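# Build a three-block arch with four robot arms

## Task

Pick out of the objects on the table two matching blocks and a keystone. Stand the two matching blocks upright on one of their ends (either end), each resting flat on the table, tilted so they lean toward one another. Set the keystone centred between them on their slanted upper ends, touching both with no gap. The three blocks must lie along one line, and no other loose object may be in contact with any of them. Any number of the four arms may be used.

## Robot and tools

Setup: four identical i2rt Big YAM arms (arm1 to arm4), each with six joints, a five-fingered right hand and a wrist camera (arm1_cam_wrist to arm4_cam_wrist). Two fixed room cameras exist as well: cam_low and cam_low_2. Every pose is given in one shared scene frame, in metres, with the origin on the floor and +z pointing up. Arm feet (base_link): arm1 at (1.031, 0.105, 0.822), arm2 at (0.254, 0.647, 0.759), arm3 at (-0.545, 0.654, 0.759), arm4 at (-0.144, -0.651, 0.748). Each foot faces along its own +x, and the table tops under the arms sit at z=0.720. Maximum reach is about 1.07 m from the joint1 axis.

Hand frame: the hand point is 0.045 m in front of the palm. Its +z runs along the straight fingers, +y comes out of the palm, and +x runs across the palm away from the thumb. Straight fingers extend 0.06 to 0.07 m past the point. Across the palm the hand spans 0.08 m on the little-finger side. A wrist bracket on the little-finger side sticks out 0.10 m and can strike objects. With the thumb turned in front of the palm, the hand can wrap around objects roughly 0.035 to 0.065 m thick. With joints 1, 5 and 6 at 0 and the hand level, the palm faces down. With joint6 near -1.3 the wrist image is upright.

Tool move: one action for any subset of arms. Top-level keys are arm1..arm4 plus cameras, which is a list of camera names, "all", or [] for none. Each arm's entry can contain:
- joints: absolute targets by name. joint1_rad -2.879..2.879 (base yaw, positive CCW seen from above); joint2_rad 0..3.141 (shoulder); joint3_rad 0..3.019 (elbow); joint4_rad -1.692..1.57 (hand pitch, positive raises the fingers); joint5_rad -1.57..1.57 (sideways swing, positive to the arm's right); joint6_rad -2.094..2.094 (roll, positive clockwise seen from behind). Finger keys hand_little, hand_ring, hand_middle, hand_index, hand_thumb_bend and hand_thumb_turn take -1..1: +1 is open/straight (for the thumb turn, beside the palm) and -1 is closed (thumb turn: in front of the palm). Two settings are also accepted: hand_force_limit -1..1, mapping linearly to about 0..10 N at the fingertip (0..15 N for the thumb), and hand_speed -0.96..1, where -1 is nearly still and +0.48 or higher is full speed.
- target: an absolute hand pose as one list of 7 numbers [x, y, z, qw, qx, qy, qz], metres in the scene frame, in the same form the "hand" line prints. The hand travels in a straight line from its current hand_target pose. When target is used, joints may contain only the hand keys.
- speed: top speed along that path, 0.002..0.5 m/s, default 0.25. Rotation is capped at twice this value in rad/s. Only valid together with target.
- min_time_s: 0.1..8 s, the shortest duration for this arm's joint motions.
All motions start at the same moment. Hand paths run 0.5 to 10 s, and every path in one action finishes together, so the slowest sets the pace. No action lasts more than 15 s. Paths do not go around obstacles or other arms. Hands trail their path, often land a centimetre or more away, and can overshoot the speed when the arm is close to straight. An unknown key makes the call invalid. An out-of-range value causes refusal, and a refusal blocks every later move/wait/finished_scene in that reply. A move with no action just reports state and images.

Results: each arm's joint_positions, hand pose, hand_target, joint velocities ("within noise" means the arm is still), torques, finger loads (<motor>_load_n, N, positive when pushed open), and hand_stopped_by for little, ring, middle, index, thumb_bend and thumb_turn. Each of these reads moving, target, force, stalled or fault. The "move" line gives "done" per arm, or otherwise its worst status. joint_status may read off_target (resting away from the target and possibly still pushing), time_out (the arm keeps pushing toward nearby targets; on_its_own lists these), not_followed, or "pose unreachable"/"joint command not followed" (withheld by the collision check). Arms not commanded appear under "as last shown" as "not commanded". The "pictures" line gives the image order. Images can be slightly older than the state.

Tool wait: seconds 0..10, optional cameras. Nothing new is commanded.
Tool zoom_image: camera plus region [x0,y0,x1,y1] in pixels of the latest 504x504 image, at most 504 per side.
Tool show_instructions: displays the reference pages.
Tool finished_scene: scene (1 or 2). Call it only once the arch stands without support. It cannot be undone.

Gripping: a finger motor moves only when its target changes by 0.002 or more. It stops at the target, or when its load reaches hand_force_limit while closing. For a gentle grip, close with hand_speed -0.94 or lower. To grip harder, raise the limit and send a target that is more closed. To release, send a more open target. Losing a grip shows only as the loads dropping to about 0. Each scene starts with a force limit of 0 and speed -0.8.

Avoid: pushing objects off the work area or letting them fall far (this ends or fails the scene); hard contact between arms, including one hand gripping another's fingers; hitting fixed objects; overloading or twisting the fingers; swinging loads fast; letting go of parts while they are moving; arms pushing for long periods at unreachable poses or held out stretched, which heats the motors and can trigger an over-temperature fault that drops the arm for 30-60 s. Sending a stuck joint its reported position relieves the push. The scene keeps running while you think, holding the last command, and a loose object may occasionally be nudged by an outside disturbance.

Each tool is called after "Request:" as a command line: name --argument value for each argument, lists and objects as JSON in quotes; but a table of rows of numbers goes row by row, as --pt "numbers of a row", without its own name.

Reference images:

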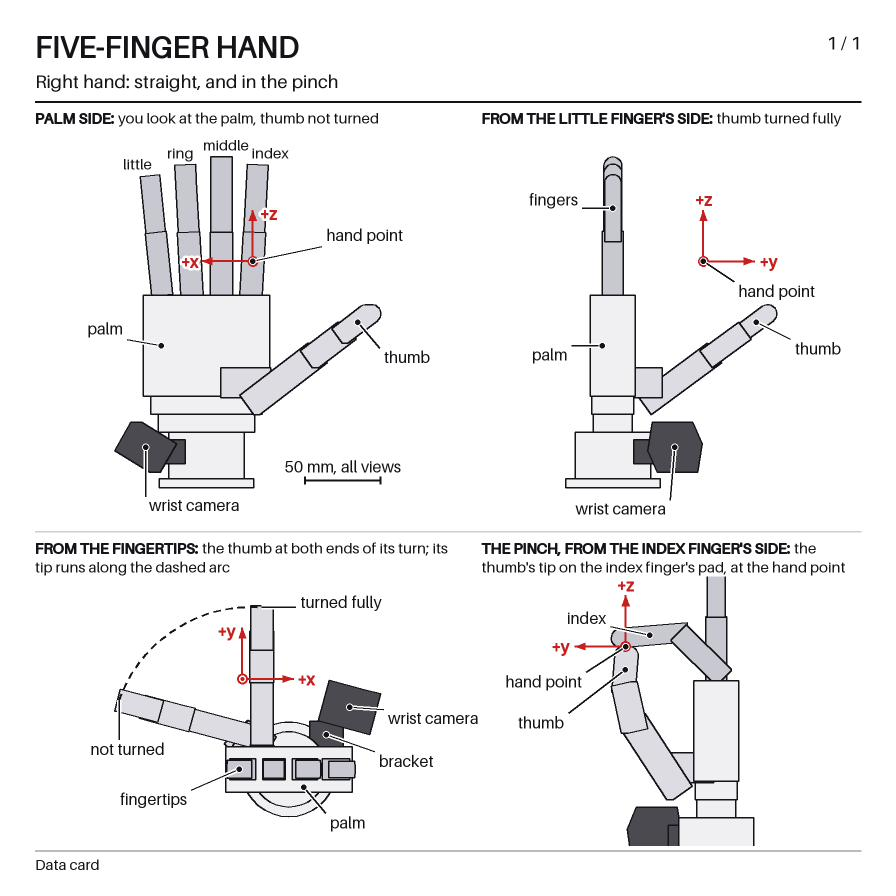

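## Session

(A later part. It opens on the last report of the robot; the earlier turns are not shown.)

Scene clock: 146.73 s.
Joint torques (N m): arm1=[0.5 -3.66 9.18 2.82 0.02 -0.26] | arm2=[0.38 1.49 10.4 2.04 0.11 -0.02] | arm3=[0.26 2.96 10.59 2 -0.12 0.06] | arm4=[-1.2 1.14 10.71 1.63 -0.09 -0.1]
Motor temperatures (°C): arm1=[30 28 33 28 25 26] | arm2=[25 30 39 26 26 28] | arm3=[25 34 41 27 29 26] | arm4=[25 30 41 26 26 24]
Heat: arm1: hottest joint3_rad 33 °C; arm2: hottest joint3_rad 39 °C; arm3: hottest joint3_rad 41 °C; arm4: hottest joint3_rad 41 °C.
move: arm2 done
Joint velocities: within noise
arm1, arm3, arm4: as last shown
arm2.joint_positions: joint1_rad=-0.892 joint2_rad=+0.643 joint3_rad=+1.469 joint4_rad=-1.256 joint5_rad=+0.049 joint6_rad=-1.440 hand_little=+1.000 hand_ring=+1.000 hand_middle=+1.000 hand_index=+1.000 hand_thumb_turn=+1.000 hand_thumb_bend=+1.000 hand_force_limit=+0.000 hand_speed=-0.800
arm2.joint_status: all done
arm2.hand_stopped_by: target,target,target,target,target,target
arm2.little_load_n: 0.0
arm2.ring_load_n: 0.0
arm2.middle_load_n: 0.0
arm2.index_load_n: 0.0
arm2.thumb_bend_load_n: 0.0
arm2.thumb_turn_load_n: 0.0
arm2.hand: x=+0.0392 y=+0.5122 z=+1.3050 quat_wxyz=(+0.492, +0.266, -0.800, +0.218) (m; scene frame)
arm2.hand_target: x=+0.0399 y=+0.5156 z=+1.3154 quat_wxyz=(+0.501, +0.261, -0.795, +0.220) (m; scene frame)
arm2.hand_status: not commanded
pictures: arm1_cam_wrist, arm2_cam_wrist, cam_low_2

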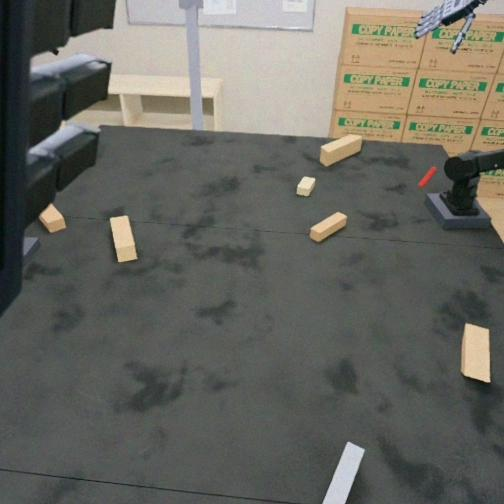

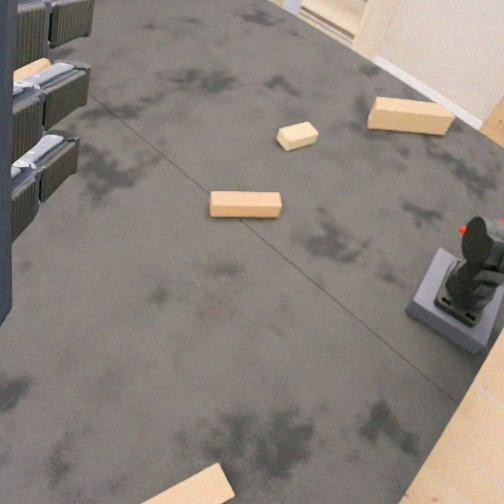

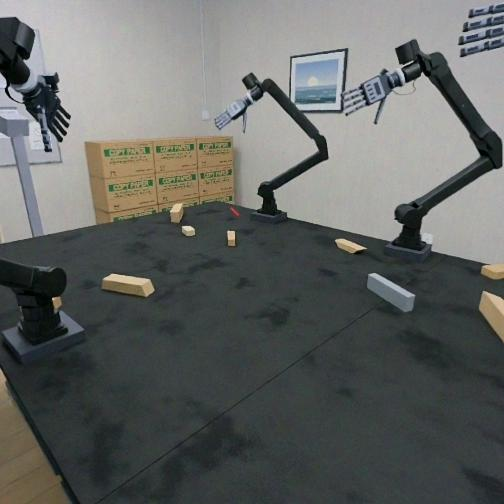

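Request:
zoom_image --camera "arm2_cam_wrist" --region '[360, 80, 470, 150]'

Request:
move --cameras '["arm4_cam_wrist", "arm3_cam_wrist"]'

Request:
zoom_image --camera "arm4_cam_wrist" --region '[220, 290, 390, 410]'

Request:
zoom_image --camera "arm4_cam_wrist" --region '[60, 410, 190, 490]'

Request:
zoom_image --camera "arm3_cam_wrist" --region '[260, 80, 430, 220]'

Scaled by 4.582 from the camera's 504x504 image, which has a finer 720x720 frame.

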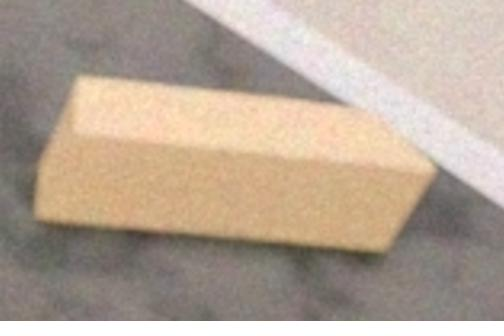

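Scene clock: 168.13 s.
Joint torques (N m): arm1=[0.5 -3.66 9.18 2.82 0.02 -0.26] | arm2=[0.38 1.03 10.4 2.18 0.11 -0.07] | arm3=[0.44 3.02 10.61 1.95 -0.13 0.05] | arm4=[-1.14 1.2 10.71 1.63 -0.08 -0.1]
Motor temperatures (°C): arm1=[30 28 33 28 25 26] | arm2=[25 30 39 26 26 28] | arm3=[25 34 41 27 29 26] | arm4=[25 30 41 26 26 24]
Heat: arm1: hottest joint3_rad 33 °C; arm2: hottest joint3_rad 39 °C; arm3: hottest joint3_rad 41 °C; arm4: hottest joint3_rad 41 °C.
Joint velocities: within noise
arm1.joint_positions: joint1_rad=-0.050 joint2_rad=+0.883 joint3_rad=+1.380 joint4_rad=-0.611 joint5_rad=+0.100 joint6_rad=-1.297 hand_little=+1.000 hand_ring=+1.000 hand_middle=+1.000 hand_index=+1.000 hand_thumb_turn=+1.000 hand_thumb_bend=+1.000 hand_force_limit=+0.000 hand_speed=-0.800
arm1.joint_status: not commanded
arm1.hand_stopped_by: target,target,target,target,target,target
arm1.little_load_n: 0.0
arm1.ring_load_n: 0.0
arm1.middle_load_n: 0.0
arm1.index_load_n: 0.0
arm1.thumb_bend_load_n: 0.0
arm1.thumb_turn_load_n: 0.0
arm1.hand: x=+0.6066 y=+0.0828 z=+1.3986 quat_wxyz=(+0.658, -0.055, -0.741, +0.124) (m; scene frame)
arm1.hand_target: x=+0.6006 y=+0.0775 z=+1.3980 quat_wxyz=(+0.659, -0.046, -0.740, +0.123) (m; scene frame)
arm1.hand_status: not commanded
arm2.joint_positions: joint1_rad=-0.892 joint2_rad=+0.643 joint3_rad=+1.469 joint4_rad=-1.256 joint5_rad=+0.049 joint6_rad=-1.440 hand_little=+1.000 hand_ring=+1.000 hand_middle=+1.000 hand_index=+1.000 hand_thumb_turn=+1.000 hand_thumb_bend=+1.000 hand_force_limit=+0.000 hand_speed=-0.800
arm2.joint_status: all done
arm2.hand_stopped_by: target,target,target,target,target,target
arm2.little_load_n: 0.0
arm2.ring_load_n: 0.5
arm2.middle_load_n: 0.0
arm2.index_load_n: 0.0
arm2.thumb_bend_load_n: 0.0
arm2.thumb_turn_load_n: 0.0
arm2.hand: x=+0.0392 y=+0.5122 z=+1.3050 quat_wxyz=(+0.492, +0.266, -0.800, +0.218) (m; scene frame)
arm2.hand_target: x=+0.0399 y=+0.5156 z=+1.3154 quat_wxyz=(+0.501, +0.261, -0.795, +0.220) (m; scene frame)
arm2.hand_status: not commanded
arm3.joint_positions: joint1_rad=-1.088 joint2_rad=+0.595 joint3_rad=+1.355 joint4_rad=-1.379 joint5_rad=-0.198 joint6_rad=-0.888 hand_little=+1.000 hand_ring=+1.000 hand_middle=+1.000 hand_index=+1.000 hand_thumb_turn=+1.000 hand_thumb_bend=+1.000 hand_force_limit=+0.000 hand_speed=-0.800
arm3.joint_status: not commanded
arm3.hand_stopped_by: target,target,target,target,target,target
arm3.little_load_n: 0.0
arm3.ring_load_n: 0.0
arm3.middle_load_n: 0.0
arm3.index_load_n: 0.0
arm3.thumb_bend_load_n: 0.0
arm3.thumb_turn_load_n: 0.0
arm3.hand: x=-0.6977 y=+0.5222 z=+1.2167 quat_wxyz=(+0.313, +0.028, -0.883, +0.349) (m; scene frame)
arm3.hand_target: x=-0.6988 y=+0.5244 z=+1.2275 quat_wxyz=(+0.324, +0.024, -0.877, +0.354) (m; scene frame)
arm3.hand_status: not commanded
arm4.joint_positions: joint1_rad=+0.585 joint2_rad=+0.600 joint3_rad=+1.410 joint4_rad=-1.384 joint5_rad=-0.170 joint6_rad=-1.380 hand_little=+1.000 hand_ring=+1.000 hand_middle=+1.000 hand_index=+1.000 hand_thumb_turn=+1.000 hand_thumb_bend=+1.000 hand_force_limit=+0.000 hand_speed=-0.800
arm4.joint_status: not commanded
arm4.hand_stopped_by: target,target,target,target,target,target
arm4.little_load_n: 0.0
arm4.ring_load_n: 0.0
arm4.middle_load_n: -0.5
arm4.index_load_n: 0.0
arm4.thumb_bend_load_n: 0.0
arm4.thumb_turn_load_n: 0.0
arm4.hand: x=-0.2550 y=-0.4602 z=+1.2411 quat_wxyz=(-0.470, +0.440, +0.758, +0.108) (m; scene frame)
arm4.hand_target: x=-0.2571 y=-0.4631 z=+1.2509 quat_wxyz=(-0.480, +0.430, +0.757, +0.108) (m; scene frame)
arm4.hand_status: not commanded
pictures: arm3_cam_wrist, arm4_cam_wrist

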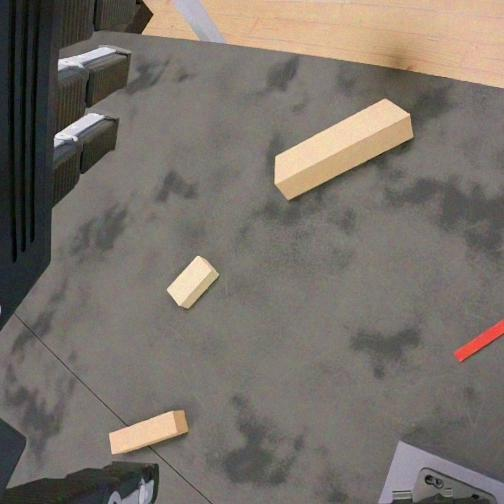

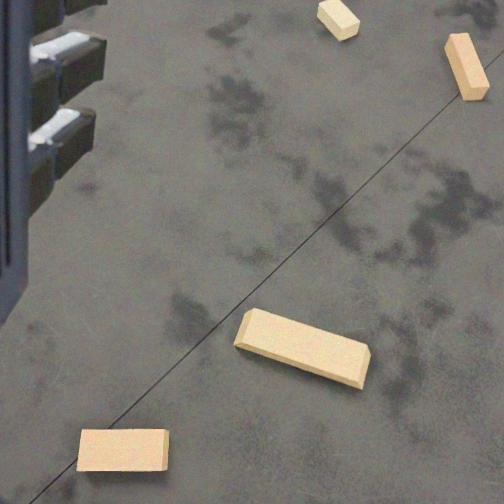

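Scaled by 2.965 from the camera's 504x504 image, which has a finer 720x720 frame.

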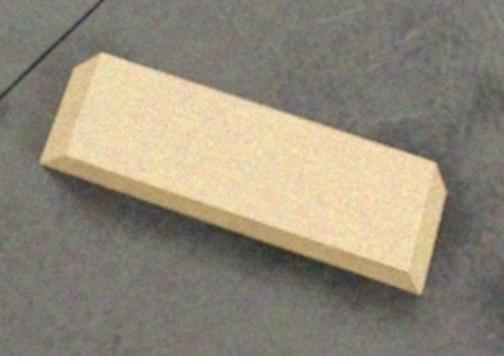

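Scaled by 3.877 from the camera's 504x504 image, which has a finer 720x720 frame.

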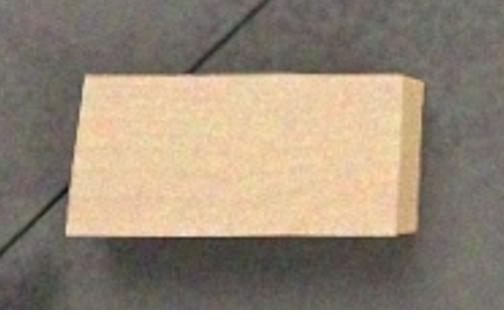

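Scaled by 2.965 from the camera's 504x504 image, which has a finer 720x720 frame.

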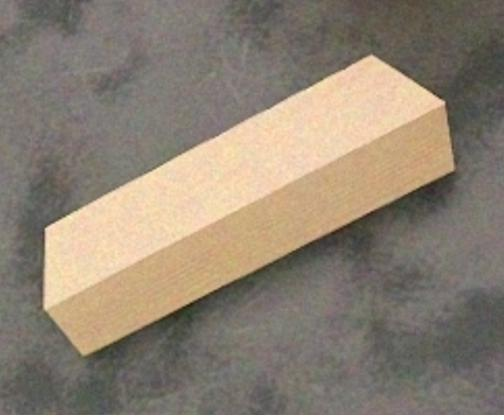

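Request:
move --arm1 '{"target": [0.70, 0.27, 0.98, -0.2201, 0.3813, 0.777, -0.4485], "speed": 0.3}' --arm2 '{"joints": {"joint1_rad": 1.45, "joint6_rad": -0.2}, "min_time_s": 4}' --arm3 '{"target": [-0.93, 0.34, 0.95, 0.1826, -0.3162, -0.8066, 0.4656], "speed": 0.3}' --cameras '["arm1_cam_wrist", "arm3_cam_wrist", "cam_low", "cam_low_2"]'

Scene clock: 437.43 s.
Joint torques (N m): arm1=[-0.79 -9.7 10.22 0.36 -0.89 -0.22] | arm2=[1.96 1.44 10.13 2.15 0.12 0.08] | arm3=[0.5 -7.71 11.03 2.52 -0.06 0.21] | arm4=[-1.08 1.14 10.7 1.65 -0.08 -0.11]
Motor temperatures (°C): arm1=[29 27 34 28 25 26] | arm2=[25 29 39 26 26 28] | arm3=[25 33 41 27 29 26] | arm4=[25 29 40 26 26 24]
Heat: arm1: hottest joint3_rad 34 °C; arm2: hottest joint3_rad 39 °C; arm3: hottest joint3_rad 41 °C; arm4: hottest joint3_rad 40 °C.
move: arm1 off_target; arm2 done; arm3 done
Joint velocities: within noise
arm1.joint_positions: joint1_rad=-1.098 joint2_rad=+1.328 joint3_rad=+0.948 joint4_rad=-1.086 joint5_rad=-1.034 joint6_rad=-1.417 hand_little=+1.000 hand_ring=+1.000 hand_middle=+1.000 hand_index=+1.000 hand_thumb_turn=+1.000 hand_thumb_bend=+1.000 hand_force_limit=+0.000 hand_speed=-0.800
arm1.joint_status: not commanded
arm1.hand_stopped_by: target,target,target,target,target,target
arm1.little_load_n: 0.0
arm1.ring_load_n: 0.0
arm1.middle_load_n: 0.0
arm1.index_load_n: -0.5
arm1.thumb_bend_load_n: 0.0
arm1.thumb_turn_load_n: 0.0
arm1.hand: x=+0.7051 y=+0.2601 z=+0.9743 quat_wxyz=(+0.211, -0.387, -0.776, +0.452) (m; scene frame)
arm1.hand_target: x=+0.7002 y=+0.2698 z=+0.9799 quat_wxyz=(+0.220, -0.382, -0.777, +0.449) (m; scene frame)
arm1.hand_status: off_target (0.012 m and 1.2 deg from the pose sent, 0.468 m and 74.2 deg at the start)
arm2.joint_positions: joint1_rad=+1.442 joint2_rad=+0.643 joint3_rad=+1.469 joint4_rad=-1.256 joint5_rad=+0.049 joint6_rad=-0.211 hand_little=+1.000 hand_ring=+1.000 hand_middle=+1.000 hand_index=+1.000 hand_thumb_turn=+1.000 hand_thumb_bend=+1.000 hand_force_limit=+0.000 hand_speed=-0.800
arm2.joint_status: all done
arm2.hand_stopped_by: target,target,target,target,target,target
arm2.little_load_n: 0.0
arm2.ring_load_n: 0.0
arm2.middle_load_n: 0.0
arm2.index_load_n: 0.0
arm2.thumb_bend_load_n: 0.0
arm2.thumb_turn_load_n: 0.0
arm2.hand: x=+0.4922 y=+0.6464 z=+1.2790 quat_wxyz=(-0.324, +0.642, -0.546, +0.429) (m; scene frame)
arm2.hand_target: x=+0.4905 y=+0.6487 z=+1.2893 quat_wxyz=(-0.334, +0.636, -0.543, +0.434) (m; scene frame)
arm2.hand_status: not commanded
arm3.joint_positions: joint1_rad=-1.173 joint2_rad=+1.203 joint3_rad=+0.850 joint4_rad=-0.211 joint5_rad=-0.248 joint6_rad=-0.151 hand_little=+1.000 hand_ring=+1.000 hand_middle=+1.000 hand_index=+1.000 hand_thumb_turn=+1.000 hand_thumb_bend=+1.000 hand_force_limit=+0.000 hand_speed=-0.800
arm3.joint_status: not commanded
arm3.hand_stopped_by: target,target,target,target,target,target
arm3.little_load_n: 0.0
arm3.ring_load_n: 0.0
arm3.middle_load_n: 0.0
arm3.index_load_n: 0.0
arm3.thumb_bend_load_n: 0.0
arm3.thumb_turn_load_n: 0.0
arm3.hand: x=-0.9234 y=+0.3388 z=+0.9492 quat_wxyz=(+0.180, -0.308, -0.812, +0.462) (m; scene frame)
arm3.hand_target: x=-0.9298 y=+0.3401 z=+0.9500 quat_wxyz=(+0.182, -0.316, -0.806, +0.465) (m; scene frame)
arm3.hand_status: done (0.007 m and 1.3 deg from the pose sent, 0.398 m and 45.4 deg at the start)
arm4: as last shown
arm4.middle_load_n: 0.0
pictures: arm1_cam_wrist, arm3_cam_wrist, cam_low, cam_low_2

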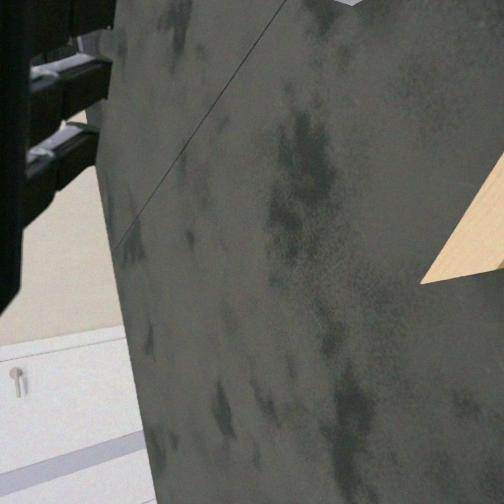

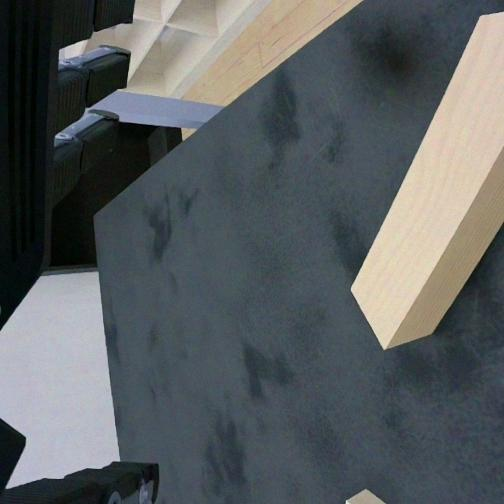

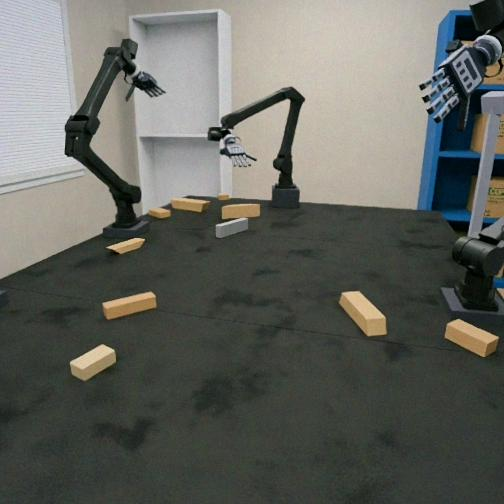

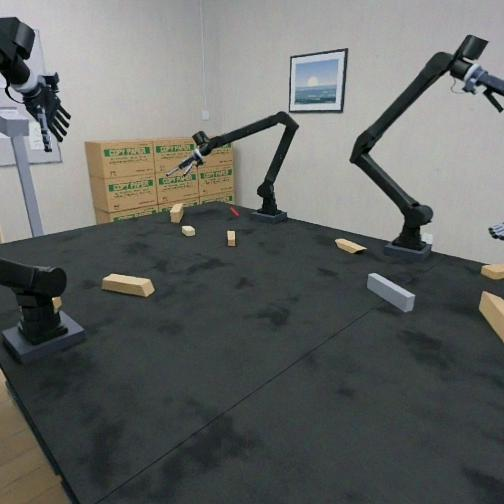

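Request:
move --arm1 '{"target": [0.665, 0.29, 0.90, -0.2201, 0.3813, 0.777, -0.4485], "speed": 0.2, "joints": {"hand_speed": -0.3, "hand_thumb_turn": -1.0}}' --arm2 '{"target": [0.74, 0.68, 0.96, 0.2679, -0.5743, 0.7009, -0.3267], "speed": 0.25, "joints": {"hand_speed": -0.3, "hand_thumb_turn": -1.0}}' --arm3 '{"target": [-0.957, 0.304, 0.87, 0.1826, -0.3162, -0.8066, 0.4656], "speed": 0.2, "joints": {"hand_speed": -0.3, "hand_thumb_turn": -1.0, "hand_thumb_bend": 0.9}}' --cameras '["arm1_cam_wrist", "arm2_cam_wrist", "arm3_cam_wrist"]'

Scene clock: 491.70 s.
Joint torques (N m): arm1=[0.56 -11.75 6.86 1.17 -0.76 0.08] | arm2=[1.96 -9.64 11.54 2.17 0.31 0.06] | arm3=[2.14 -9.47 9.66 2.59 -0.03 0.18] | arm4=[-1.14 1.14 10.69 1.65 -0.08 -0.11]
Motor temperatures (°C): arm1=[29 28 34 27 26 26] | arm2=[25 29 38 26 26 28] | arm3=[25 33 42 27 29 26] | arm4=[25 29 40 26 26 24]
Heat: arm1: hottest joint3_rad 34 °C; arm2: hottest joint3_rad 38 °C; arm3: hottest joint3_rad 42 °C; arm4: hottest joint3_rad 40 °C.
move: arm1 done; arm2 done; arm3 done
Joint velocities: within noise
arm1.joint_positions: joint1_rad=-1.087 joint2_rad=+1.517 joint3_rad=+0.948 joint4_rad=-0.825 joint5_rad=-1.033 joint6_rad=-1.390 hand_little=+1.000 hand_ring=+1.000 hand_middle=+1.000 hand_index=+1.000 hand_thumb_turn=-1.000 hand_thumb_bend=+1.000 hand_force_limit=+0.000 hand_speed=-0.300
arm1.joint_status: all done
arm1.hand_stopped_by: target,target,target,target,target,target
arm1.little_load_n: 0.0
arm1.ring_load_n: 0.0
arm1.middle_load_n: 0.0
arm1.index_load_n: 0.0
arm1.thumb_bend_load_n: 0.0
arm1.thumb_turn_load_n: 0.0
arm1.hand: x=+0.6658 y=+0.2960 z=+0.9086 quat_wxyz=(+0.232, -0.376, -0.779, +0.444) (m; scene frame)
arm1.hand_target: x=+0.6652 y=+0.2899 z=+0.9002 quat_wxyz=(+0.220, -0.381, -0.778, +0.449) (m; scene frame)
arm1.hand_status: done (0.010 m and 1.6 deg from the pose sent, 0.090 m and 1.2 deg at the start)
arm2.joint_positions: joint1_rad=+1.521 joint2_rad=+1.177 joint3_rad=+0.955 joint4_rad=-0.503 joint5_rad=+0.215 joint6_rad=+0.160 hand_little=+1.000 hand_ring=+1.000 hand_middle=+1.000 hand_index=+1.000 hand_thumb_turn=-1.000 hand_thumb_bend=+1.000 hand_force_limit=+0.000 hand_speed=-0.300
arm2.joint_status: all done
arm2.hand_stopped_by: target,target,target,target,target,target
arm2.little_load_n: 0.0
arm2.ring_load_n: 0.0
arm2.middle_load_n: 0.0
arm2.index_load_n: 0.0
arm2.thumb_bend_load_n: 0.0
arm2.thumb_turn_load_n: 0.0
arm2.hand: x=+0.7337 y=+0.6754 z=+0.9579 quat_wxyz=(-0.261, +0.578, -0.702, +0.325) (m; scene frame)
arm2.hand_target: x=+0.7399 y=+0.6799 z=+0.9601 quat_wxyz=(-0.268, +0.574, -0.701, +0.327) (m; scene frame)
arm2.hand_status: done (0.008 m and 0.9 deg from the pose sent, 0.405 m and 23.6 deg at the start)
arm3.joint_positions: joint1_rad=-1.153 joint2_rad=+1.423 joint3_rad=+0.821 joint4_rad=+0.052 joint5_rad=-0.212 joint6_rad=-0.128 hand_little=+1.000 hand_ring=+1.000 hand_middle=+1.000 hand_index=+1.000 hand_thumb_turn=-1.000 hand_thumb_bend=+0.900 hand_force_limit=+0.000 hand_speed=-0.300
arm3.joint_status: all done
arm3.hand_stopped_by: target,target,target,target,target,target
arm3.little_load_n: 0.0
arm3.ring_load_n: 0.0
arm3.middle_load_n: 0.0
arm3.index_load_n: 0.0
arm3.thumb_bend_load_n: 0.0
arm3.thumb_turn_load_n: 0.0
arm3.hand: x=-0.9593 y=+0.3111 z=+0.8742 quat_wxyz=(+0.187, -0.315, -0.807, +0.463) (m; scene frame)
arm3.hand_target: x=-0.9568 y=+0.3042 z=+0.8699 quat_wxyz=(+0.182, -0.316, -0.806, +0.465) (m; scene frame)
arm3.hand_status: done (0.009 m and 0.6 deg from the pose sent, 0.093 m and 1.3 deg at the start)
arm4: as last shown
pictures: arm1_cam_wrist, arm2_cam_wrist, arm3_cam_wrist

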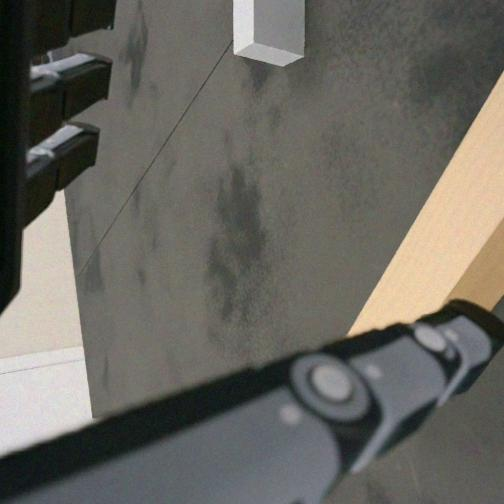

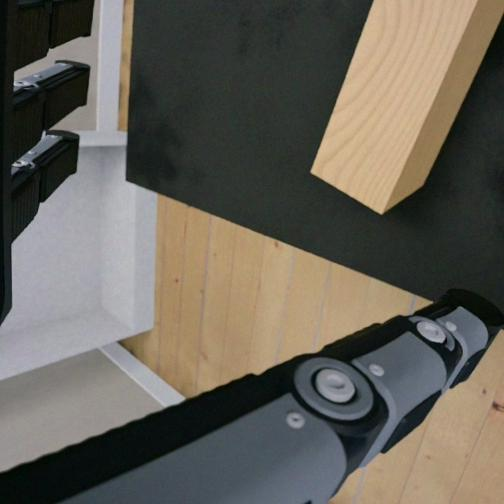

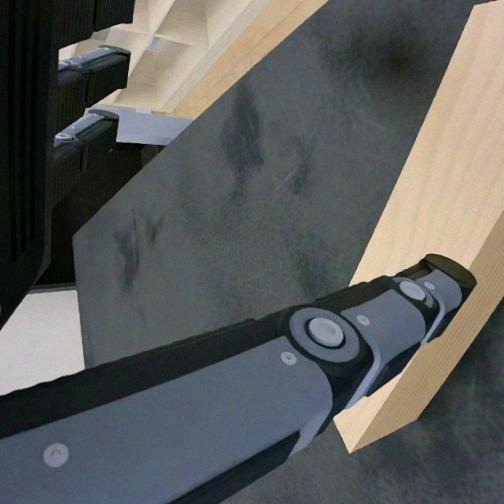

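Request:
move --arm1 '{"target": [0.676, 0.254, 0.83, -0.232, 0.4018, 0.7673, -0.443], "speed": 0.15, "joints": {"hand_thumb_bend": 0.9}}' --arm2 '{"target": [0.8095, 0.588, 0.85, 0.2679, -0.5743, 0.7009, -0.3267], "speed": 0.2, "joints": {"hand_thumb_bend": 0.95}}' --arm3 '{"target": [-0.957, 0.302, 0.80, 0.1826, -0.3162, -0.8066, 0.4656], "speed": 0.1}' --cameras '["arm1_cam_wrist", "arm2_cam_wrist", "arm3_cam_wrist", "cam_low"]'

Scene clock: 550.63 s.
Joint torques (N m): arm1=[0.56 -10.81 5.27 1.43 -0.71 0.08] | arm2=[0.97 -12.75 11.55 2.45 0.01 -0.1] | arm3=[1.96 -10.64 8.44 2.62 -0.02 0.19] | arm4=[-1.08 1.14 10.7 1.65 -0.09 -0.1]
Motor temperatures (°C): arm1=[29 29 32 27 26 26] | arm2=[25 30 38 26 26 28] | arm3=[25 33 40 27 29 26] | arm4=[25 29 40 26 26 24]
Heat: arm1: hottest joint3_rad 32 °C; arm2: hottest joint3_rad 38 °C; arm3: hottest joint3_rad 40 °C; arm4: hottest joint3_rad 40 °C.
move: arm1 off_target; arm2 off_target; arm3 done
Joint velocities: within noise
arm1.joint_positions: joint1_rad=-1.044 joint2_rad=+1.543 joint3_rad=+0.733 joint4_rad=-0.429 joint5_rad=-1.011 joint6_rad=-1.214 hand_little=+1.000 hand_ring=+1.000 hand_middle=+1.000 hand_index=+1.000 hand_thumb_turn=-1.000 hand_thumb_bend=+0.900 hand_force_limit=+0.000 hand_speed=-0.300
arm1.joint_status: all done
arm1.hand_stopped_by: target,target,target,target,target,target
arm1.little_load_n: 0.0
arm1.ring_load_n: 0.0
arm1.middle_load_n: 0.0
arm1.index_load_n: -0.5
arm1.thumb_bend_load_n: 0.0
arm1.thumb_turn_load_n: 0.0
arm1.hand: x=+0.6732 y=+0.2631 z=+0.8392 quat_wxyz=(+0.246, -0.395, -0.769, +0.438) (m; scene frame)
arm1.hand_target: x=+0.6762 y=+0.2541 z=+0.8304 quat_wxyz=(+0.232, -0.402, -0.767, +0.443) (m; scene frame)
arm1.hand_status: off_target (0.013 m and 1.8 deg from the pose sent, 0.090 m and 3.2 deg at the start)
arm2.joint_positions: joint1_rad=+1.311 joint2_rad=+1.485 joint3_rad=+0.927 joint4_rad=-0.155 joint5_rad=+0.050 joint6_rad=+0.035 hand_little=+1.000 hand_ring=+1.000 hand_middle=+1.000 hand_index=+1.000 hand_thumb_turn=-1.000 hand_thumb_bend=+0.950 hand_force_limit=+0.000 hand_speed=-0.300
arm2.joint_status: all done
arm2.hand_stopped_by: target,target,target,target,target,target
arm2.little_load_n: 0.0
arm2.ring_load_n: 0.0
arm2.middle_load_n: 0.0
arm2.index_load_n: 0.0
arm2.thumb_bend_load_n: 0.0
arm2.thumb_turn_load_n: 0.0
arm2.hand: x=+0.7989 y=+0.5920 z=+0.8462 quat_wxyz=(-0.263, +0.575, -0.706, +0.319) (m; scene frame)
arm2.hand_target: x=+0.8092 y=+0.5880 z=+0.8502 quat_wxyz=(-0.268, +0.574, -0.701, +0.327) (m; scene frame)
arm2.hand_status: off_target (0.012 m and 1.2 deg from the pose sent, 0.158 m and 0.9 deg at the start)
arm3.joint_positions: joint1_rad=-1.148 joint2_rad=+1.571 joint3_rad=+0.747 joint4_rad=+0.275 joint5_rad=-0.207 joint6_rad=-0.126 hand_little=+1.000 hand_ring=+1.000 hand_middle=+1.000 hand_index=+1.000 hand_thumb_turn=-1.000 hand_thumb_bend=+0.900 hand_force_limit=+0.000 hand_speed=-0.300
arm3.joint_status: not commanded
arm3.hand_stopped_by: target,target,target,target,target,target
arm3.little_load_n: 0.0
arm3.ring_load_n: 0.0
arm3.middle_load_n: 0.0
arm3.index_load_n: -0.5
arm3.thumb_bend_load_n: 0.0
arm3.thumb_turn_load_n: 0.0
arm3.hand: x=-0.9601 y=+0.3086 z=+0.8041 quat_wxyz=(+0.187, -0.315, -0.807, +0.463) (m; scene frame)
arm3.hand_target: x=-0.9568 y=+0.3021 z=+0.8001 quat_wxyz=(+0.182, -0.316, -0.806, +0.465) (m; scene frame)
arm3.hand_status: done (0.008 m and 0.6 deg from the pose sent, 0.075 m and 0.6 deg at the start)
arm4: as last shown
pictures: arm1_cam_wrist, arm2_cam_wrist, arm3_cam_wrist, cam_low

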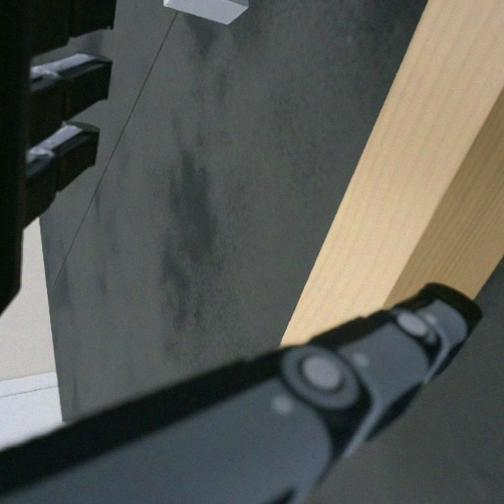

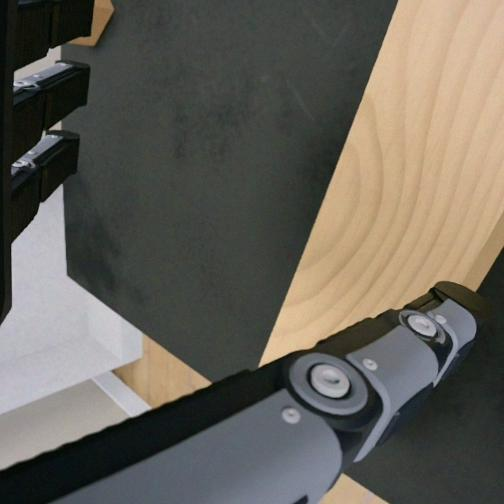

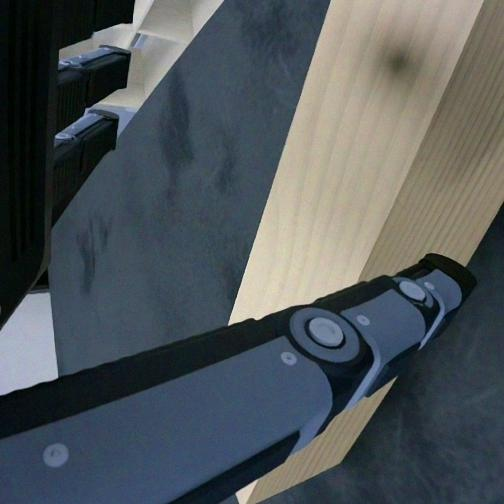

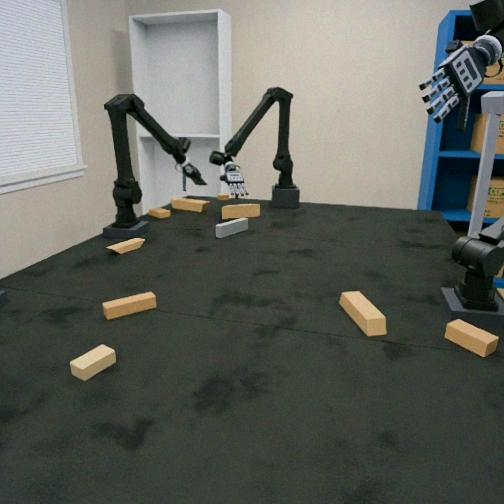

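Request:
move --arm1 '{"target": [0.676, 0.247, 0.757, -0.232, 0.4018, 0.7673, -0.443], "speed": 0.08}' --arm2 '{"target": [0.812, 0.588, 0.762, 0.2679, -0.5743, 0.7009, -0.3267], "speed": 0.08}' --arm3 '{"target": [-0.957, 0.302, 0.758, 0.1826, -0.3162, -0.8066, 0.4656], "speed": 0.08}' --cameras '["arm1_cam_wrist", "arm2_cam_wrist", "arm3_cam_wrist"]'

Scene clock: 585.17 s.
Joint torques (N m): arm1=[0.5 -11.69 3.81 1.52 -0.71 0.09] | arm2=[1.03 -10.99 7.32 2.67 0.04 -0.07] | arm3=[2.14 -10.99 7.27 2.56 -0.02 0.19] | arm4=[-1.14 1.2 10.71 1.65 -0.08 -0.11]
Motor temperatures (°C): arm1=[29 28 32 27 26 26] | arm2=[25 30 37 26 26 28] | arm3=[25 33 39 27 29 26] | arm4=[25 29 40 26 26 24]
Heat: arm1: hottest joint3_rad 32 °C; arm2: hottest joint3_rad 37 °C; arm3: hottest joint3_rad 39 °C; arm4: hottest joint3_rad 40 °C.
move: arm1 off_target; arm2 off_target; arm3 done
Joint velocities: within noise
arm1.joint_positions: joint1_rad=-1.032 joint2_rad=+1.734 joint3_rad=+0.673 joint4_rad=-0.160 joint5_rad=-1.007 joint6_rad=-1.191 hand_little=+1.000 hand_ring=+1.000 hand_middle=+1.000 hand_index=+1.000 hand_thumb_turn=-1.000 hand_thumb_bend=+0.900 hand_force_limit=+0.000 hand_speed=-0.300
arm1.joint_status: not commanded
arm1.hand_stopped_by: target,target,target,target,target,target
arm1.little_load_n: -0.5
arm1.ring_load_n: 0.0
arm1.middle_load_n: 0.0
arm1.index_load_n: 0.0
arm1.thumb_bend_load_n: 0.0
arm1.thumb_turn_load_n: 0.0
arm1.hand: x=+0.6728 y=+0.2563 z=+0.7650 quat_wxyz=(+0.245, -0.396, -0.769, +0.438) (m; scene frame)
arm1.hand_target: x=+0.6763 y=+0.2470 z=+0.7573 quat_wxyz=(+0.232, -0.402, -0.767, +0.443) (m; scene frame)
arm1.hand_status: off_target (0.013 m and 1.7 deg from the pose sent, 0.084 m and 1.8 deg at the start)
arm2.joint_positions: joint1_rad=+1.311 joint2_rad=+1.617 joint3_rad=+0.872 joint4_rad=+0.092 joint5_rad=+0.047 joint6_rad=+0.034 hand_little=+1.000 hand_ring=+1.000 hand_middle=+1.000 hand_index=+1.000 hand_thumb_turn=-1.000 hand_thumb_bend=+0.952 hand_force_limit=+0.000 hand_speed=-0.300
arm2.joint_status: not commanded
arm2.hand_stopped_by: target,target,target,target,target,target
arm2.little_load_n: 0.0
arm2.ring_load_n: -0.5
arm2.middle_load_n: 0.0
arm2.index_load_n: 0.0
arm2.thumb_bend_load_n: 8.0
arm2.thumb_turn_load_n: -1.0
arm2.hand: x=+0.8183 y=+0.5905 z=+0.7918 quat_wxyz=(-0.282, +0.567, -0.696, +0.338) (m; scene frame)
arm2.hand_target: x=+0.8106 y=+0.5883 z=+0.7633 quat_wxyz=(-0.268, +0.574, -0.701, +0.327) (m; scene frame)
arm2.hand_status: off_target (0.031 m and 2.3 deg from the pose sent, 0.085 m and 1.2 deg at the start)
arm3.joint_positions: joint1_rad=-1.148 joint2_rad=+1.678 joint3_rad=+0.721 joint4_rad=+0.410 joint5_rad=-0.207 joint6_rad=-0.125 hand_little=+1.000 hand_ring=+1.000 hand_middle=+1.000 hand_index=+1.000 hand_thumb_turn=-1.000 hand_thumb_bend=+0.900 hand_force_limit=+0.000 hand_speed=-0.300
arm3.joint_status: not commanded
arm3.hand_stopped_by: target,target,target,target,target,target
arm3.little_load_n: 0.0
arm3.ring_load_n: -0.5
arm3.middle_load_n: 0.0
arm3.index_load_n: 0.0
arm3.thumb_bend_load_n: 0.0
arm3.thumb_turn_load_n: 0.0
arm3.hand: x=-0.9617 y=+0.3079 z=+0.7637 quat_wxyz=(+0.188, -0.315, -0.806, +0.464) (m; scene frame)
arm3.hand_target: x=-0.9570 y=+0.3023 z=+0.7581 quat_wxyz=(+0.183, -0.316, -0.806, +0.465) (m; scene frame)
arm3.hand_status: done (0.009 m and 0.7 deg from the pose sent, 0.047 m and 0.6 deg at the start)
arm4: as last shown
pictures: arm1_cam_wrist, arm2_cam_wrist, arm3_cam_wrist

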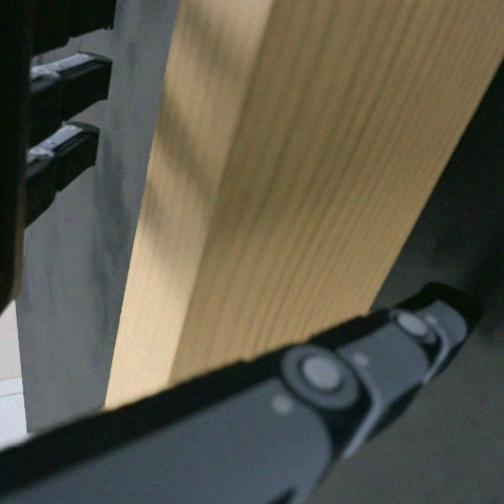

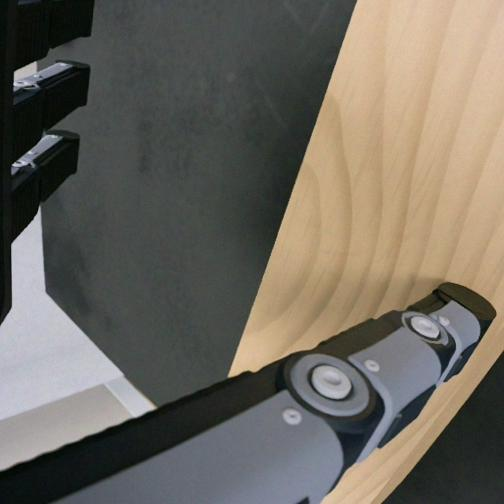

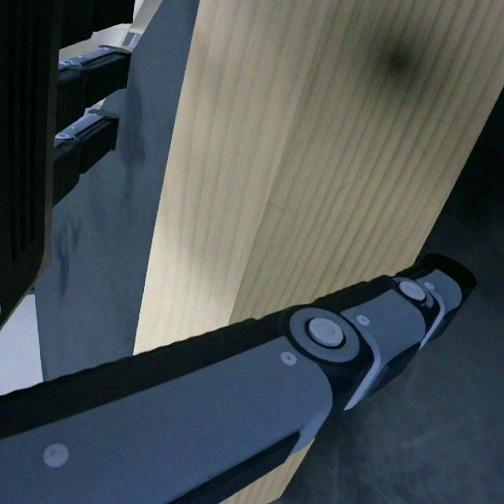

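Request:
move --arm2 '{"target": [0.797, 0.592, 0.83, 0.2679, -0.5743, 0.7009, -0.3267], "speed": 0.1}' --cameras '["arm2_cam_wrist"]'

Request:
zoom_image --camera "arm2_cam_wrist" --region '[330, 220, 504, 394]'

Scene clock: 593.80 s.
Joint torques (N m): arm1=[0.62 -11.69 3.81 1.47 -0.71 0.09] | arm2=[1.61 -14.56 10.28 1.47 0.21 -0.09] | arm3=[2.08 -10.87 7.21 2.54 0 0.22] | arm4=[-1.14 1.14 10.73 1.65 -0.08 -0.1]
Motor temperatures (°C): arm1=[29 28 32 27 26 26] | arm2=[25 30 37 26 26 28] | arm3=[25 34 39 27 29 26] | arm4=[25 29 40 26 26 24]
Heat: arm1: hottest joint3_rad 32 °C; arm2: hottest joint3_rad 37 °C; arm3: hottest joint3_rad 39 °C; arm4: hottest joint3_rad 40 °C.
move: arm2 done
Joint velocities: within noise
arm1, arm3, arm4: as last shown
arm1.little_load_n: 0.0
arm1.hand: x=+0.6728 y=+0.2563 z=+0.7650 quat_wxyz=(+0.245, -0.396, -0.769, +0.439) (m; scene frame)
arm1.hand_target: x=+0.6764 y=+0.2470 z=+0.7573 quat_wxyz=(+0.232, -0.402, -0.767, +0.443) (m; scene frame)
arm2.joint_positions: joint1_rad=+1.311 joint2_rad=+1.509 joint3_rad=+0.872 joint4_rad=-0.067 joint5_rad=+0.048 joint6_rad=+0.034 hand_little=+1.000 hand_ring=+1.000 hand_middle=+1.000 hand_index=+1.000 hand_thumb_turn=-1.000 hand_thumb_bend=+0.950 hand_force_limit=+0.000 hand_speed=-0.300
arm2.joint_status: not commanded
arm2.hand_stopped_by: target,target,target,target,target,target
arm2.little_load_n: 0.0
arm2.ring_load_n: 0.0
arm2.middle_load_n: 0.0
arm2.index_load_n: 0.0
arm2.thumb_bend_load_n: 0.0
arm2.thumb_turn_load_n: 0.0
arm2.hand: x=+0.7931 y=+0.5936 z=+0.8219 quat_wxyz=(-0.267, +0.574, -0.704, +0.321) (m; scene frame)
arm2.hand_target: x=+0.7970 y=+0.5920 z=+0.8300 quat_wxyz=(-0.268, +0.574, -0.701, +0.327) (m; scene frame)
arm2.hand_status: done (0.009 m and 0.7 deg from the pose sent, 0.044 m and 2.3 deg at the start)
arm3.ring_load_n: 0.0
pictures: arm2_cam_wrist

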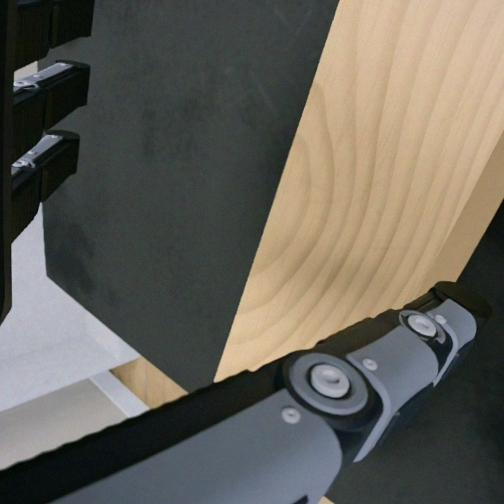

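Scaled by 2.897 from the camera's 504x504 image, which has a finer 720x720 frame.

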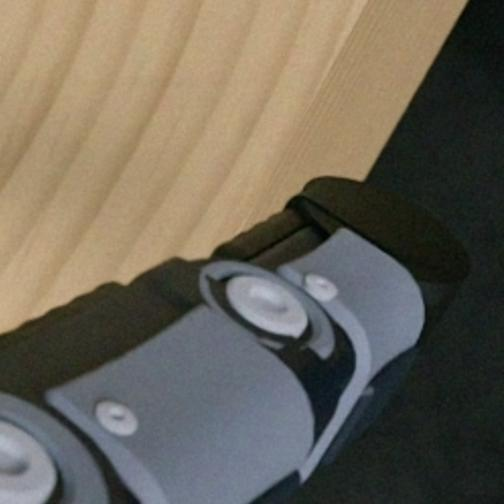

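Request:
move --arm2 '{"target": [0.796, 0.592, 0.764, 0.2679, -0.5743, 0.7009, -0.3267], "speed": 0.06}' --cameras '["arm2_cam_wrist"]'

Scene clock: 609.63 s.
Joint torques (N m): arm1=[0.56 -11.69 3.81 1.47 -0.71 0.09] | arm2=[1.44 -12.57 7.86 2.33 0.17 -0.03] | arm3=[1.9 -10.99 7.28 2.54 -0.01 0.19] | arm4=[-1.14 1.26 10.7 1.66 -0.08 -0.1]
Motor temperatures (°C): arm1=[29 28 31 27 26 26] | arm2=[25 30 37 26 26 28] | arm3=[25 34 38 27 29 26] | arm4=[25 29 40 26 26 24]
Heat: arm1: hottest joint3_rad 31 °C; arm2: hottest joint3_rad 37 °C; arm3: hottest joint3_rad 38 °C; arm4: hottest joint3_rad 40 °C.
move: arm2 off_target
Joint velocities: within noise
arm1, arm3, arm4: as last shown
arm2.joint_positions: joint1_rad=+1.311 joint2_rad=+1.611 joint3_rad=+0.821 joint4_rad=+0.107 joint5_rad=+0.048 joint6_rad=+0.034 hand_little=+1.000 hand_ring=+1.000 hand_middle=+1.000 hand_index=+1.000 hand_thumb_turn=-1.000 hand_thumb_bend=+0.950 hand_force_limit=+0.000 hand_speed=-0.300
arm2.joint_status: not commanded
arm2.hand_stopped_by: target,target,target,target,target,target
arm2.little_load_n: 0.0
arm2.ring_load_n: -0.5
arm2.middle_load_n: 0.0
arm2.index_load_n: -0.5
arm2.thumb_bend_load_n: 0.0
arm2.thumb_turn_load_n: 0.0
arm2.hand: x=+0.7980 y=+0.5934 z=+0.7751 quat_wxyz=(-0.273, +0.571, -0.701, +0.329) (m; scene frame)
arm2.hand_target: x=+0.7957 y=+0.5920 z=+0.7642 quat_wxyz=(-0.268, +0.574, -0.701, +0.327) (m; scene frame)
arm2.hand_status: off_target (0.011 m and 0.7 deg from the pose sent, 0.058 m and 0.7 deg at the start)
pictures: arm2_cam_wrist

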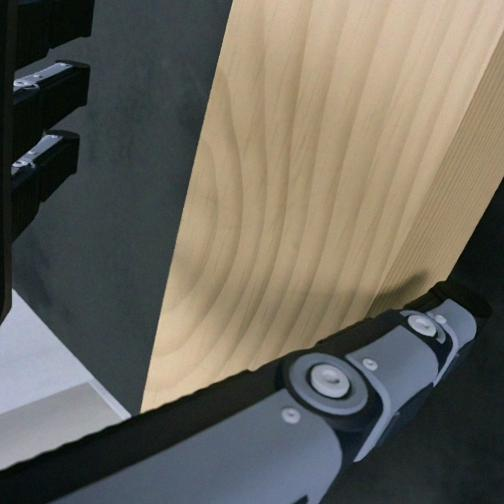

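Request:
move --arm1 '{"joints": {"hand_speed": -0.6, "hand_thumb_bend": 0.55}}' --arm2 '{"target": [0.796, 0.592, 0.752, 0.2679, -0.5743, 0.7009, -0.3267], "speed": 0.04}' --arm3 '{"joints": {"hand_speed": -0.6, "hand_thumb_bend": 0.78}}' --cameras '["arm1_cam_wrist", "arm2_cam_wrist", "arm3_cam_wrist"]'

Scene clock: 626.97 s.
Joint torques (N m): arm1=[0.5 -11.69 3.81 1.47 -0.71 0.09] | arm2=[1.73 -13.16 7.35 2.45 0.12 -0.1] | arm3=[2.14 -11.05 7.31 2.59 -0.03 0.19] | arm4=[-1.14 1.14 10.69 1.66 -0.08 -0.1]
Motor temperatures (°C): arm1=[29 28 31 27 26 26] | arm2=[25 31 36 26 26 28] | arm3=[25 34 38 27 29 26] | arm4=[25 29 40 26 26 24]
Heat: arm1: hottest joint3_rad 31 °C; arm2: hottest joint3_rad 36 °C; arm3: hottest joint3_rad 38 °C; arm4: hottest joint3_rad 40 °C.
move: arm1 done; arm2 off_target; arm3 done
Joint velocities: within noise
arm1.joint_positions: joint1_rad=-1.032 joint2_rad=+1.734 joint3_rad=+0.673 joint4_rad=-0.160 joint5_rad=-1.007 joint6_rad=-1.191 hand_little=+1.000 hand_ring=+1.000 hand_middle=+1.000 hand_index=+1.000 hand_thumb_turn=-1.000 hand_thumb_bend=+0.550 hand_force_limit=+0.000 hand_speed=-0.600
arm1.joint_status: all done
arm1.hand_stopped_by: target,target,target,target,target,target
arm1.little_load_n: 0.0
arm1.ring_load_n: 0.0
arm1.middle_load_n: 0.0
arm1.index_load_n: 0.0
arm1.thumb_bend_load_n: 0.0
arm1.thumb_turn_load_n: 0.0
arm1.hand: x=+0.6728 y=+0.2563 z=+0.7650 quat_wxyz=(+0.245, -0.396, -0.769, +0.439) (m; scene frame)
arm1.hand_target: x=+0.6764 y=+0.2470 z=+0.7573 quat_wxyz=(+0.232, -0.402, -0.767, +0.443) (m; scene frame)
arm1.hand_status: not commanded
arm2.joint_positions: joint1_rad=+1.311 joint2_rad=+1.638 joint3_rad=+0.813 joint4_rad=+0.143 joint5_rad=+0.048 joint6_rad=+0.034 hand_little=+1.000 hand_ring=+1.000 hand_middle=+1.000 hand_index=+1.000 hand_thumb_turn=-1.000 hand_thumb_bend=+0.950 hand_force_limit=+0.000 hand_speed=-0.300
arm2.joint_status: not commanded
arm2.hand_stopped_by: target,target,target,target,target,target
arm2.little_load_n: 0.0
arm2.ring_load_n: 0.0
arm2.middle_load_n: 0.0
arm2.index_load_n: 0.0
arm2.thumb_bend_load_n: -0.5
arm2.thumb_turn_load_n: 0.0
arm2.hand: x=+0.7987 y=+0.5935 z=+0.7637 quat_wxyz=(-0.274, +0.571, -0.701, +0.329) (m; scene frame)
arm2.hand_target: x=+0.7957 y=+0.5920 z=+0.7522 quat_wxyz=(-0.268, +0.574, -0.701, +0.327) (m; scene frame)
arm2.hand_status: off_target (0.012 m and 0.8 deg from the pose sent, 0.023 m and 0.7 deg at the start)
arm3.joint_positions: joint1_rad=-1.148 joint2_rad=+1.678 joint3_rad=+0.721 joint4_rad=+0.410 joint5_rad=-0.207 joint6_rad=-0.125 hand_little=+1.000 hand_ring=+1.000 hand_middle=+1.000 hand_index=+1.000 hand_thumb_turn=-1.000 hand_thumb_bend=+0.780 hand_force_limit=+0.000 hand_speed=-0.600
arm3.joint_status: all done
arm3.hand_stopped_by: target,target,target,target,target,target
arm3.little_load_n: 0.0
arm3.ring_load_n: 0.0
arm3.middle_load_n: 0.0
arm3.index_load_n: 0.0
arm3.thumb_bend_load_n: 0.0
arm3.thumb_turn_load_n: 0.0
arm3.hand: x=-0.9617 y=+0.3079 z=+0.7637 quat_wxyz=(+0.188, -0.315, -0.806, +0.464) (m; scene frame)
arm3.hand_target: x=-0.9570 y=+0.3023 z=+0.7581 quat_wxyz=(+0.183, -0.316, -0.806, +0.465) (m; scene frame)
arm3.hand_status: not commanded
arm4: as last shown
pictures: arm1_cam_wrist, arm2_cam_wrist, arm3_cam_wrist

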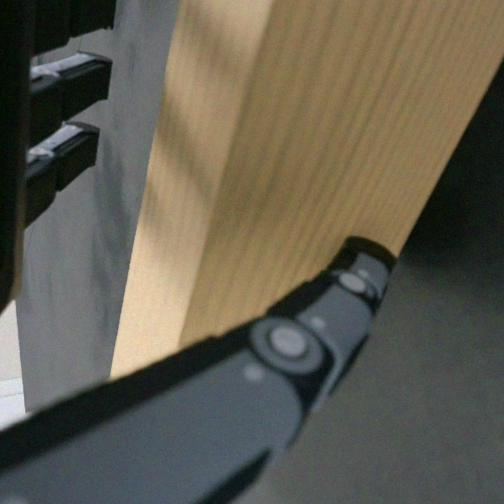

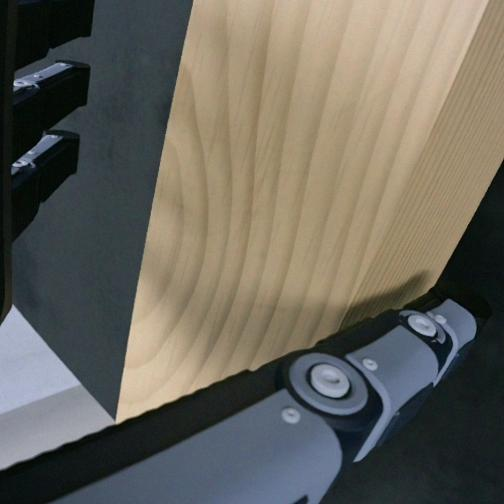

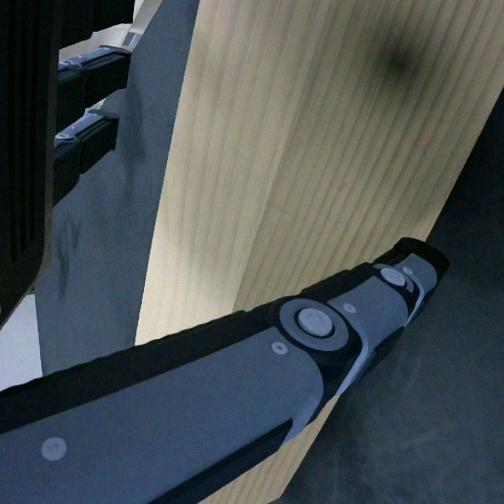

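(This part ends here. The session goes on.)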